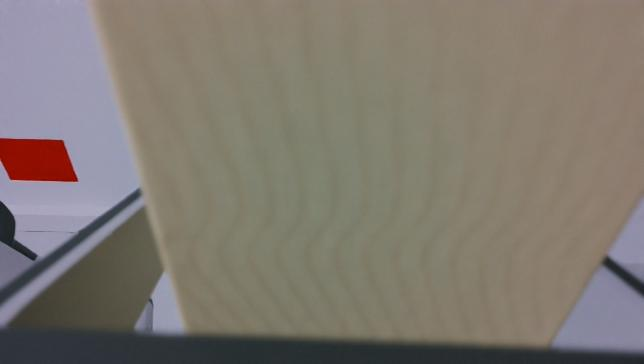

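Scene clock: 42.40 s.
Joint torques (N m): left_arm=[19.34 11.54 2.04 8.1 0.14 1.23 0.13] | right_arm=[-0.6 -2.84 -3.25 -8.91 -0.6 -3.12 0.27]
External joint torques (N m): left_arm=[-1.16 -1.91 1.06 -0.04 0.11 -0.11 0.09] | right_arm=[-1.55 -0.84 0.44 -2.39 -0.4 -1.27 0.22]
Wrist force (N): left_arm=[4.8 -1.5 -5.5] | right_arm=[-15.2 0.7 0.2]
Wrist torque (N m): left_arm=[-0.09 0.38 0.03] | right_arm=[-0.11 -0.82 -0.35]
Wrist force, peak (N): left_arm=[5.5 -2.0 -6.0] | right_arm=[-16.3 0.4 0.9]
move: off_target
base_odometry: x=+0.886 y=+1.619 heading=-1.564
lidar_m: 0.29 0.30 0.40 0.58 0.61 0.83 2.17 2.89 2.06 1.95 2.00 2.66
base_status: not commanded
joint_positions: torso_squat_rad=+0.280 torso_shift_rad=+0.200 torso_pitch_rad=+1.000 torso_yaw_rad=+0.500 left_shoulder_pitch_rad=+0.037 left_shoulder_roll_rad=+0.100 left_shoulder_yaw_rad=-0.043 left_elbow_rad=-0.150 left_forearm_roll_rad=-0.014 left_wrist_pitch_rad=+0.002 left_hand_roll_rad=+0.027 left_gripper_m=+0.099 right_shoulder_pitch_rad=+0.523 right_shoulder_roll_rad=-1.497 right_shoulder_yaw_rad=-0.241 right_elbow_rad=-2.084 right_forearm_roll_rad=-0.072 right_wrist_pitch_rad=-0.766 right_hand_roll_rad=-0.275 right_gripper_m=+0.074 head_pan_rad=-0.300 head_tilt_rad=+0.300
joint_status: right_gripper_m off_target (ended at +0.074, target +0.040)
wheel_motors_off: 0
motor_effort: left_wheel=+0(1) right_wheel=+0(2)
chest: x=+0.1661 y=+0.0001 z=+1.1070 quat_wxyz=(+0.850, +0.119, +0.465, +0.217) (m; base frame)
left_hand: x=-0.4612 y=+0.2794 z=+0.8248 quat_wxyz=(+0.871, +0.165, +0.428, +0.177) (m; base frame)
right_hand: x=+0.3940 y=-0.0552 z=+0.7698 quat_wxyz=(+0.501, +0.499, -0.499, +0.501) (m; base frame)
pictures: right_wrist_camera
camera_calibration:
right_wrist_camera: T_world_to_cam=[[0.0286433, 0.0227253, -0.999331, 0.757978], [-0.861257, -0.506878, -0.0362124, 0.366365], [-0.507362, 0.861718, 0.00505363, 0.315782], [0, 0, 0, 1]] pos_world=[0.454039, -0.103638, 0.769142]

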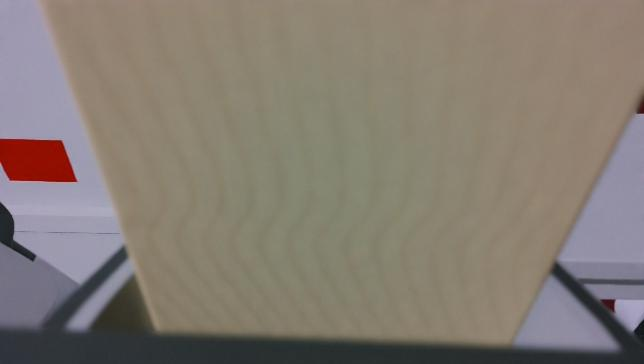

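Request:
move(joints={"torso_squat_rad":0.0,"torso_shift_rad":0.08}, min_time_s=1.5, cameras=["head_camera","right_wrist_camera"])

Request:
move(base={"x_m_s":-0.35,"for_s":1.6}, cameras=["head_camera","right_wrist_camera"])

Scene clock: 45.83 s.
Joint torques (N m): left_arm=[19.13 11.36 1.56 8.16 0.08 1.15 0.05] | right_arm=[-2.66 -2.37 -5.65 -17.17 -1.43 -8.91 0.14]
External joint torques (N m): left_arm=[-1.38 -2.1 0.58 0.02 0.05 -0.19 0] | right_arm=[-3.63 -0.37 -1.97 -10.67 -1.23 -7.05 0.09]
Wrist force (N): left_arm=[5.1 -1.6 -4.7] | right_arm=[-28.7 0.3 0.2]
Wrist torque (N m): left_arm=[-0.05 0.37 0.06] | right_arm=[-0.09 1.86 -0.36]
Wrist force, peak (N): left_arm=[5.9 -1.6 -6.0] | right_arm=[-30.0 1.3 0.3]
move: done
base_odometry: x=+0.886 y=+1.619 heading=-1.564
lidar_m: 0.27 0.29 0.40 0.57 0.62 0.83 2.15 2.91 2.05 1.96 2.00 2.67
base_status: not commanded
joint_positions: torso_squat_rad=+0.000 torso_shift_rad=+0.080 torso_pitch_rad=+1.001 torso_yaw_rad=+0.500 left_shoulder_pitch_rad=+0.037 left_shoulder_roll_rad=+0.100 left_shoulder_yaw_rad=-0.043 left_elbow_rad=-0.150 left_forearm_roll_rad=-0.014 left_wrist_pitch_rad=+0.002 left_hand_roll_rad=+0.027 left_gripper_m=+0.099 right_shoulder_pitch_rad=+0.524 right_shoulder_roll_rad=-1.497 right_shoulder_yaw_rad=-0.240 right_elbow_rad=-2.082 right_forearm_roll_rad=-0.072 right_wrist_pitch_rad=-0.764 right_hand_roll_rad=-0.275 right_gripper_m=+0.074 head_pan_rad=-0.300 head_tilt_rad=+0.300
joint_status: all done
wheel_motors_off: 0
motor_effort: left_wheel=+0(3) right_wheel=+1(4)
chest: x=+0.0886 y=+0.0001 z=+1.1452 quat_wxyz=(+0.850, +0.119, +0.465, +0.217) (m; base frame)
left_hand: x=-0.5388 y=+0.2794 z=+0.8634 quat_wxyz=(+0.871, +0.165, +0.429, +0.176) (m; base frame)
right_hand: x=+0.3163 y=-0.0557 z=+0.8066 quat_wxyz=(+0.502, +0.498, -0.498, +0.501) (m; base frame)
pictures: head_camera, right_wrist_camera
camera_calibration:
head_camera: T_world_to_cam=[[0.0881399, -0.977385, -0.192224, 0.223575], [-0.94694, -0.022335, -0.320632, 0.701757], [0.309088, 0.210286, -0.927494, 1.00743], [0, 0, 0, 1]] pos_world=[0.333433, 0.0223457, 1.20236]
right_wrist_camera: T_world_to_cam=[[0.0273564, 0.0189575, -0.999446, 0.797358], [-0.861651, -0.506415, -0.0331904, 0.298284], [-0.506764, 0.862081, 0.00248104, 0.278501], [0, 0, 0, 1]] pos_world=[0.376338, -0.104151, 0.806125]

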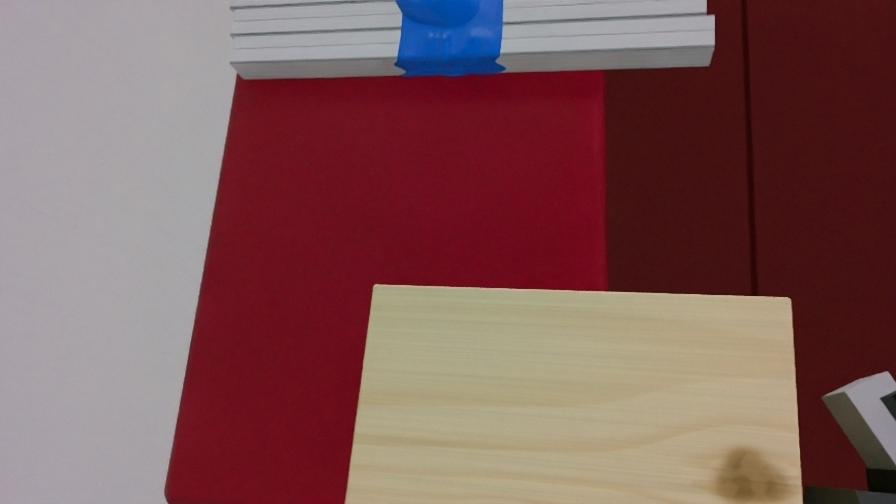

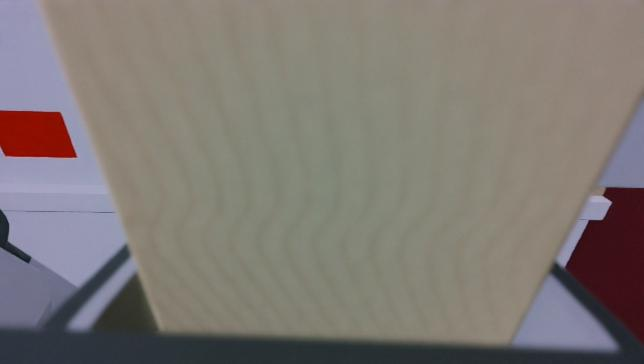

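Scene clock: 48.70 s.
Joint torques (N m): left_arm=[18.87 11.46 1.73 8.08 0.02 1.11 0.02] | right_arm=[-3.16 -2.3 -6.11 -17.41 -1.7 -8.98 0.18]
External joint torques (N m): left_arm=[-1.63 -1.99 0.75 -0.06 -0.01 -0.23 -0.03] | right_arm=[-4.12 -0.31 -2.44 -10.9 -1.5 -7.13 0.13]
Wrist force (N): left_arm=[5.7 -1.3 -4.9] | right_arm=[-28.4 0.5 0.4]
Wrist torque (N m): left_arm=[-0.10 0.50 0.03] | right_arm=[-0.11 1.76 -0.36]
Wrist force, peak (N): left_arm=[6.1 -1.5 -5.5] | right_arm=[-29.8 0.9 0.2]
move: done
base_odometry: x=+0.882 y=+2.179 heading=-1.562
lidar_m: 0.84 0.86 0.61 0.57 0.59 0.80 2.07 2.93 2.06 1.98 2.02 2.70
base_status: done (sent for 1.6 of 1.6 s)
joint_positions: torso_squat_rad=+0.000 torso_shift_rad=+0.080 torso_pitch_rad=+1.001 torso_yaw_rad=+0.500 left_shoulder_pitch_rad=+0.037 left_shoulder_roll_rad=+0.100 left_shoulder_yaw_rad=-0.043 left_elbow_rad=-0.150 left_forearm_roll_rad=-0.014 left_wrist_pitch_rad=+0.002 left_hand_roll_rad=+0.027 left_gripper_m=+0.099 right_shoulder_pitch_rad=+0.524 right_shoulder_roll_rad=-1.498 right_shoulder_yaw_rad=-0.240 right_elbow_rad=-2.082 right_forearm_roll_rad=-0.072 right_wrist_pitch_rad=-0.764 right_hand_roll_rad=-0.275 right_gripper_m=+0.074 head_pan_rad=-0.300 head_tilt_rad=+0.300
joint_status: not commanded
wheel_motors_off: 0
motor_effort: left_wheel=+21(38) right_wheel=-22(36)
chest: x=+0.0886 y=+0.0001 z=+1.1452 quat_wxyz=(+0.850, +0.119, +0.465, +0.217) (m; base frame)
left_hand: x=-0.5388 y=+0.2794 z=+0.8634 quat_wxyz=(+0.871, +0.165, +0.429, +0.177) (m; base frame)
right_hand: x=+0.3163 y=-0.0557 z=+0.8066 quat_wxyz=(+0.502, +0.498, -0.498, +0.501) (m; base frame)
pictures: head_camera, right_wrist_camera
camera_calibration:
head_camera: T_world_to_cam=[[0.0881553, -0.977386, -0.19221, 0.22367], [-0.946909, -0.0223337, -0.320725, 0.701891], [0.309179, 0.210279, -0.927465, 1.00743], [0, 0, 0, 1]] pos_world=[0.333433, 0.0224457, 1.20246]
right_wrist_camera: T_world_to_cam=[[0.0272278, 0.0187738, -0.999453, 0.797394], [-0.861585, -0.506541, -0.0329868, 0.297994], [-0.506883, 0.862012, 0.00238326, 0.278567], [0, 0, 0, 1]] pos_world=[0.376237, -0.104152, 0.806124]

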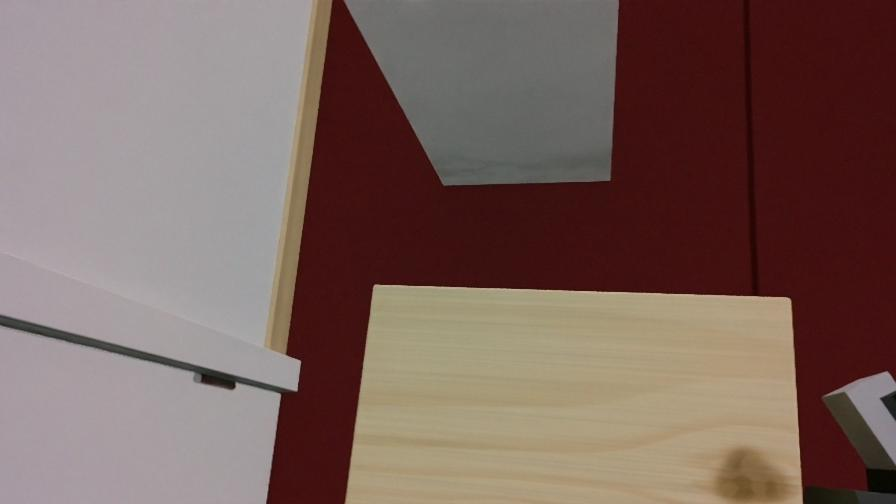

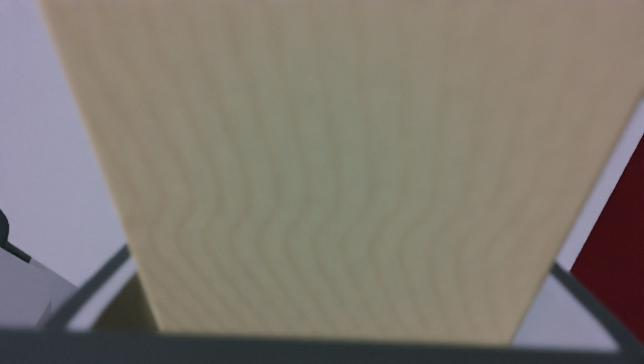

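Request:
move(base={"turn_rad_s":0.4,"for_s":0.77}, cameras=[])

Request:
move(base={"x_m_s":-0.4,"for_s":2.0}, cameras=[])

Request:
move(base={"turn_rad_s":-0.5,"for_s":0.965}, cameras=[])

Scene clock: 57.40 s.
Joint torques (N m): left_arm=[19.09 11.52 1.88 8.13 0.07 1.11 0.03] | right_arm=[-2.87 -2.01 -6.13 -17.6 -1.77 -9.08 0.17]
External joint torques (N m): left_arm=[-1.41 -1.93 0.9 -0.01 0.04 -0.22 -0.02] | right_arm=[-3.84 -0.02 -2.46 -11.09 -1.57 -7.23 0.12]
Wrist force (N): left_arm=[5.1 -1.3 -6.0] | right_arm=[-28.4 1.0 -0.2]
Wrist torque (N m): left_arm=[-0.16 0.41 0.04] | right_arm=[-0.08 1.85 -0.35]
Wrist force, peak (N): left_arm=[5.5 -1.5 -6.2] | right_arm=[-29.3 0.8 0.1]
move: done
base_odometry: x=+0.882 y=+2.179 heading=-1.269
lidar_m: 0.84 0.67 0.58 0.58 0.67 1.21 3.45 2.30 1.98 1.98 2.28 0.85
base_status: done (sent for 0.77 of 0.77 s)
joint_positions: torso_squat_rad=+0.000 torso_shift_rad=+0.080 torso_pitch_rad=+1.001 torso_yaw_rad=+0.500 left_shoulder_pitch_rad=+0.037 left_shoulder_roll_rad=+0.100 left_shoulder_yaw_rad=-0.043 left_elbow_rad=-0.150 left_forearm_roll_rad=-0.014 left_wrist_pitch_rad=+0.002 left_hand_roll_rad=+0.027 left_gripper_m=+0.099 right_shoulder_pitch_rad=+0.524 right_shoulder_roll_rad=-1.498 right_shoulder_yaw_rad=-0.240 right_elbow_rad=-2.082 right_forearm_roll_rad=-0.072 right_wrist_pitch_rad=-0.764 right_hand_roll_rad=-0.275 right_gripper_m=+0.074 head_pan_rad=-0.300 head_tilt_rad=+0.300
joint_status: not commanded
wheel_motors_off: 0
motor_effort: left_wheel=+0(29) right_wheel=+15(39)
chest: x=+0.0886 y=+0.0001 z=+1.1452 quat_wxyz=(+0.850, +0.119, +0.465, +0.217) (m; base frame)
left_hand: x=-0.5388 y=+0.2794 z=+0.8634 quat_wxyz=(+0.871, +0.165, +0.429, +0.177) (m; base frame)
right_hand: x=+0.3163 y=-0.0557 z=+0.8066 quat_wxyz=(+0.502, +0.498, -0.498, +0.501) (m; base frame)
pictures: none
No camera images: "cameras" was empty.

Scene clock: 60.93 s.
Joint torques (N m): left_arm=[18.93 11.46 1.62 7.99 0.06 1.15 -0.03] | right_arm=[-3.05 -2.32 -6.03 -17.51 -1.74 -8.99 0.2]
External joint torques (N m): left_arm=[-1.58 -2 0.64 -0.16 0.03 -0.19 -0.07] | right_arm=[-4.02 -0.33 -2.35 -11.01 -1.54 -7.14 0.15]
Wrist force (N): left_arm=[5.2 -1.3 -5.0] | right_arm=[-28.3 0.7 0.1]
Wrist torque (N m): left_arm=[-0.13 0.41 -0.01] | right_arm=[-0.06 1.91 -0.35]
Wrist force, peak (N): left_arm=[6.0 -2.0 -5.7] | right_arm=[-30.2 0.5 0.5]
move: done
base_odometry: x=+0.644 y=+2.943 heading=-1.268
lidar_m: 1.62 0.91 0.76 0.80 0.93 1.62 2.66 2.06 1.77 1.77 2.06 3.54
base_status: done (sent for 2 of 2 s)
joint_positions: torso_squat_rad=+0.000 torso_shift_rad=+0.080 torso_pitch_rad=+1.001 torso_yaw_rad=+0.500 left_shoulder_pitch_rad=+0.037 left_shoulder_roll_rad=+0.100 left_shoulder_yaw_rad=-0.043 left_elbow_rad=-0.150 left_forearm_roll_rad=-0.014 left_wrist_pitch_rad=+0.002 left_hand_roll_rad=+0.027 left_gripper_m=+0.099 right_shoulder_pitch_rad=+0.524 right_shoulder_roll_rad=-1.498 right_shoulder_yaw_rad=-0.240 right_elbow_rad=-2.082 right_forearm_roll_rad=-0.072 right_wrist_pitch_rad=-0.764 right_hand_roll_rad=-0.275 right_gripper_m=+0.074 head_pan_rad=-0.300 head_tilt_rad=+0.300
joint_status: not commanded
wheel_motors_off: 0
motor_effort: left_wheel=+7(38) right_wheel=-7(29)
chest: x=+0.0887 y=+0.0001 z=+1.1452 quat_wxyz=(+0.850, +0.119, +0.465, +0.217) (m; base frame)
left_hand: x=-0.5388 y=+0.2794 z=+0.8634 quat_wxyz=(+0.871, +0.165, +0.429, +0.177) (m; base frame)
right_hand: x=+0.3163 y=-0.0557 z=+0.8066 quat_wxyz=(+0.502, +0.498, -0.498, +0.501) (m; base frame)
pictures: none
No camera images: "cameras" was empty.

Scene clock: 63.20 s.
Joint torques (N m): left_arm=[18.92 11.24 1.68 8.21 -0.01 1.16 -0.05] | right_arm=[-3.1 -2.24 -6.34 -17.89 -1.8 -8.95 0.24]
External joint torques (N m): left_arm=[-1.59 -2.22 0.7 0.07 -0.04 -0.17 -0.1] | right_arm=[-4.07 -0.25 -2.67 -11.38 -1.6 -7.1 0.19]
Wrist force (N): left_arm=[5.5 -1.5 -5.9] | right_arm=[-27.9 0.5 -0.2]
Wrist torque (N m): left_arm=[-0.13 0.46 0.06] | right_arm=[-0.05 1.90 -0.38]
Wrist force, peak (N): left_arm=[5.6 -1.6 -6.0] | right_arm=[-29.1 0.6 0.8]
move: done
base_odometry: x=+0.644 y=+2.943 heading=-1.735
lidar_m: 2.84 1.44 0.89 0.77 0.80 0.97 1.79 2.69 2.00 1.76 1.75 2.11
base_status: done (sent for 0.97 of 0.97 s)
joint_positions: torso_squat_rad=+0.000 torso_shift_rad=+0.080 torso_pitch_rad=+1.001 torso_yaw_rad=+0.500 left_shoulder_pitch_rad=+0.037 left_shoulder_roll_rad=+0.100 left_shoulder_yaw_rad=-0.043 left_elbow_rad=-0.150 left_forearm_roll_rad=-0.014 left_wrist_pitch_rad=+0.002 left_hand_roll_rad=+0.027 left_gripper_m=+0.099 right_shoulder_pitch_rad=+0.524 right_shoulder_roll_rad=-1.498 right_shoulder_yaw_rad=-0.240 right_elbow_rad=-2.082 right_forearm_roll_rad=-0.072 right_wrist_pitch_rad=-0.764 right_hand_roll_rad=-0.275 right_gripper_m=+0.074 head_pan_rad=-0.300 head_tilt_rad=+0.300
joint_status: not commanded
wheel_motors_off: 0
motor_effort: left_wheel=+18(40) right_wheel=-3(29)
chest: x=+0.0887 y=+0.0001 z=+1.1452 quat_wxyz=(+0.850, +0.119, +0.465, +0.217) (m; base frame)
left_hand: x=-0.5388 y=+0.2794 z=+0.8634 quat_wxyz=(+0.871, +0.165, +0.429, +0.176) (m; base frame)
right_hand: x=+0.3163 y=-0.0557 z=+0.8066 quat_wxyz=(+0.502, +0.498, -0.498, +0.501) (m; base frame)
pictures: none
No camera images: "cameras" was empty.

Request:
move(base={"x_m_s":0.65,"for_s":4.85}, cameras=[])

Request:
move(base={"turn_rad_s":0.8,"for_s":2.19}, joints={"torso_squat_rad":0.3,"torso_shift_rad":0.23}, min_time_s=3, cameras=["head_camera"])

Scene clock: 71.07 s.
Joint torques (N m): left_arm=[19.47 11.27 2.11 8.08 -0.03 1.14 -0.02] | right_arm=[-3.33 -2.06 -6.17 -17.56 -1.63 -8.96 0.3]
External joint torques (N m): left_arm=[-1.04 -2.19 1.13 -0.06 -0.06 -0.2 -0.06] | right_arm=[-4.29 -0.07 -2.5 -11.05 -1.43 -7.11 0.25]
Wrist force (N): left_arm=[5.8 -1.6 -4.9] | right_arm=[-28.6 1.1 -0.4]
Wrist torque (N m): left_arm=[-0.10 0.49 0.07] | right_arm=[-0.12 1.87 -0.37]
Wrist force, peak (N): left_arm=[5.9 -2.7 -5.8] | right_arm=[-29.9 -0.2 0.6]
move: done
base_odometry: x=+0.126 y=-0.177 heading=-1.735
lidar_m: 2.42 2.72 0.77 0.67 0.67 1.10 3.16 2.06 1.26 1.09 1.10 1.32
base_status: done (sent for 4.87 of 4.87 s)
joint_positions: torso_squat_rad=+0.000 torso_shift_rad=+0.080 torso_pitch_rad=+1.001 torso_yaw_rad=+0.500 left_shoulder_pitch_rad=+0.037 left_shoulder_roll_rad=+0.100 left_shoulder_yaw_rad=-0.043 left_elbow_rad=-0.150 left_forearm_roll_rad=-0.014 left_wrist_pitch_rad=+0.002 left_hand_roll_rad=+0.027 left_gripper_m=+0.099 right_shoulder_pitch_rad=+0.524 right_shoulder_roll_rad=-1.498 right_shoulder_yaw_rad=-0.240 right_elbow_rad=-2.082 right_forearm_roll_rad=-0.072 right_wrist_pitch_rad=-0.764 right_hand_roll_rad=-0.275 right_gripper_m=+0.074 head_pan_rad=-0.300 head_tilt_rad=+0.300
joint_status: not commanded
wheel_motors_off: 0
motor_effort: left_wheel=-5(50) right_wheel=+4(41)
chest: x=+0.0887 y=+0.0001 z=+1.1452 quat_wxyz=(+0.850, +0.119, +0.465, +0.217) (m; base frame)
left_hand: x=-0.5388 y=+0.2794 z=+0.8634 quat_wxyz=(+0.871, +0.165, +0.429, +0.176) (m; base frame)
right_hand: x=+0.3163 y=-0.0557 z=+0.8065 quat_wxyz=(+0.503, +0.499, -0.498, +0.501) (m; base frame)
pictures: none
No camera images: "cameras" was empty.

Scene clock: 75.23 s.
Joint torques (N m): left_arm=[19.29 11.33 1.94 8.16 0 1.14 0.02] | right_arm=[-3.21 -2.39 -6.53 -17.7 -1.54 -9.07 0.26]
External joint torques (N m): left_arm=[-1.22 -2.13 0.95 0.01 -0.03 -0.19 -0.02] | right_arm=[-4.18 -0.4 -2.86 -11.19 -1.34 -7.22 0.21]
Wrist force (N): left_arm=[5.2 -1.5 -5.5] | right_arm=[-28.6 0.3 -0.2]
Wrist torque (N m): left_arm=[-0.08 0.43 0.05] | right_arm=[-0.06 1.87 -0.37]
Wrist force, peak (N): left_arm=[5.7 -1.7 -6.1] | right_arm=[-29.2 0.1 -0.3]
move: done
base_odometry: x=+0.126 y=-0.177 heading=+0.024
lidar_m: 0.67 0.70 1.67 4.48 1.58 1.14 1.09 1.14 1.56 4.14 0.98 0.71
base_status: done (sent for 2.2 of 2.2 s)
joint_positions: torso_squat_rad=+0.300 torso_shift_rad=+0.230 torso_pitch_rad=+1.001 torso_yaw_rad=+0.500 left_shoulder_pitch_rad=+0.037 left_shoulder_roll_rad=+0.100 left_shoulder_yaw_rad=-0.043 left_elbow_rad=-0.150 left_forearm_roll_rad=-0.014 left_wrist_pitch_rad=+0.002 left_hand_roll_rad=+0.027 left_gripper_m=+0.099 right_shoulder_pitch_rad=+0.524 right_shoulder_roll_rad=-1.498 right_shoulder_yaw_rad=-0.240 right_elbow_rad=-2.082 right_forearm_roll_rad=-0.072 right_wrist_pitch_rad=-0.764 right_hand_roll_rad=-0.275 right_gripper_m=+0.074 head_pan_rad=-0.300 head_tilt_rad=+0.300
joint_status: all done
wheel_motors_off: 0
motor_effort: left_wheel=-6(39) right_wheel=+16(35)
chest: x=+0.1852 y=+0.0001 z=+1.0986 quat_wxyz=(+0.850, +0.119, +0.465, +0.217) (m; base frame)
left_hand: x=-0.4423 y=+0.2794 z=+0.8167 quat_wxyz=(+0.871, +0.165, +0.429, +0.176) (m; base frame)
right_hand: x=+0.4128 y=-0.0557 z=+0.7599 quat_wxyz=(+0.502, +0.498, -0.498, +0.501) (m; base frame)
pictures: head_camera
camera_calibration:
head_camera: T_world_to_cam=[[0.0881113, -0.977405, -0.192134, 0.206109], [-0.946941, -0.0223371, -0.32063, 0.77829], [0.309094, 0.21019, -0.927513, 0.934348], [0, 0, 0, 1]] pos_world=[0.430033, 0.0224459, 1.15576]

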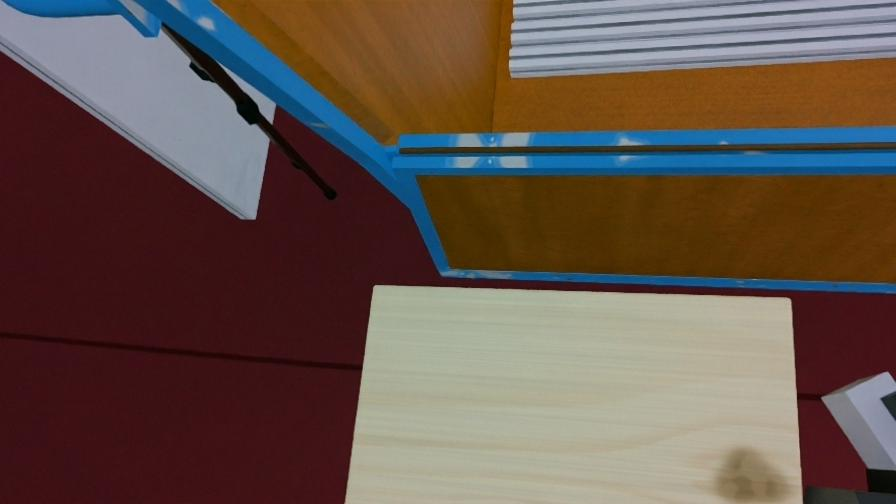

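Request:
move(base={"x_m_s":0.25,"for_s":1.874}, cameras=["head_camera"])

Scene clock: 82.07 s.
Joint torques (N m): left_arm=[19.15 11.26 1.76 8.14 0.04 1.1 0.01] | right_arm=[-3.18 -1.98 -6.17 -17.84 -1.46 -9.09 0.34]
External joint torques (N m): left_arm=[-1.36 -2.2 0.77 0 0.01 -0.23 -0.04] | right_arm=[-4.15 0 -2.5 -11.33 -1.26 -7.24 0.29]
Wrist force (N): left_arm=[5.1 -1.6 -4.9] | right_arm=[-28.1 0.8 0.4]
Wrist torque (N m): left_arm=[-0.06 0.41 0.06] | right_arm=[-0.09 1.80 -0.37]
Wrist force, peak (N): left_arm=[6.3 -1.6 -6.0] | right_arm=[-29.8 -0.3 0.1]
move: done
base_odometry: x=+0.593 y=-0.166 heading=+0.024
lidar_m: 0.20 0.22 0.30 1.49 2.24 1.62 1.55 1.65 2.21 0.85 0.31 0.21
base_status: done (sent for 1.87 of 1.87 s)
joint_positions: torso_squat_rad=+0.300 torso_shift_rad=+0.230 torso_pitch_rad=+1.001 torso_yaw_rad=+0.500 left_shoulder_pitch_rad=+0.037 left_shoulder_roll_rad=+0.100 left_shoulder_yaw_rad=-0.043 left_elbow_rad=-0.150 left_forearm_roll_rad=-0.014 left_wrist_pitch_rad=+0.002 left_hand_roll_rad=+0.027 left_gripper_m=+0.099 right_shoulder_pitch_rad=+0.524 right_shoulder_roll_rad=-1.498 right_shoulder_yaw_rad=-0.240 right_elbow_rad=-2.082 right_forearm_roll_rad=-0.072 right_wrist_pitch_rad=-0.764 right_hand_roll_rad=-0.275 right_gripper_m=+0.074 head_pan_rad=-0.300 head_tilt_rad=+0.300
joint_status: not commanded
wheel_motors_off: 0
motor_effort: left_wheel=-3(25) right_wheel=+1(46)
chest: x=+0.1852 y=+0.0001 z=+1.0985 quat_wxyz=(+0.850, +0.119, +0.465, +0.217) (m; base frame)
left_hand: x=-0.4423 y=+0.2794 z=+0.8168 quat_wxyz=(+0.871, +0.165, +0.429, +0.176) (m; base frame)
right_hand: x=+0.4128 y=-0.0557 z=+0.7598 quat_wxyz=(+0.503, +0.499, -0.498, +0.501) (m; base frame)
pictures: head_camera
camera_calibration:
head_camera: T_world_to_cam=[[0.0880959, -0.977404, -0.192148, 0.206113], [-0.946972, -0.0223384, -0.320538, 0.778165], [0.309003, 0.210197, -0.927542, 0.934328], [0, 0, 0, 1]] pos_world=[0.430033, 0.0224459, 1.15566]

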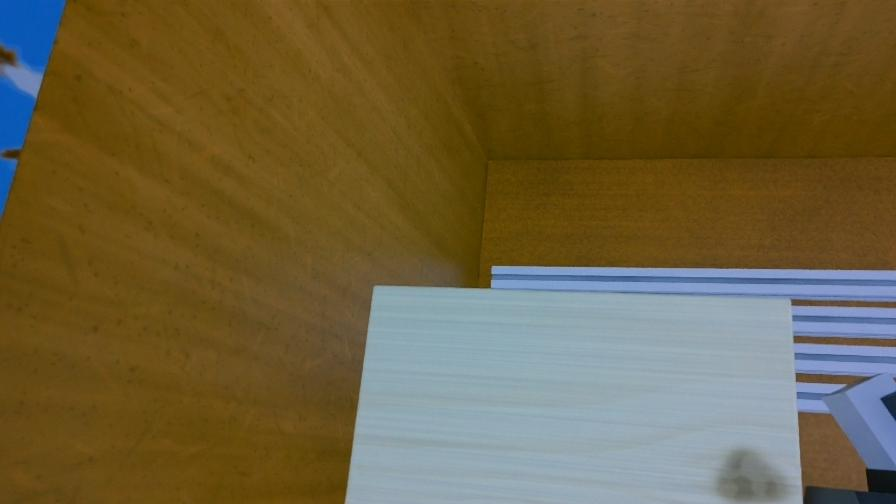

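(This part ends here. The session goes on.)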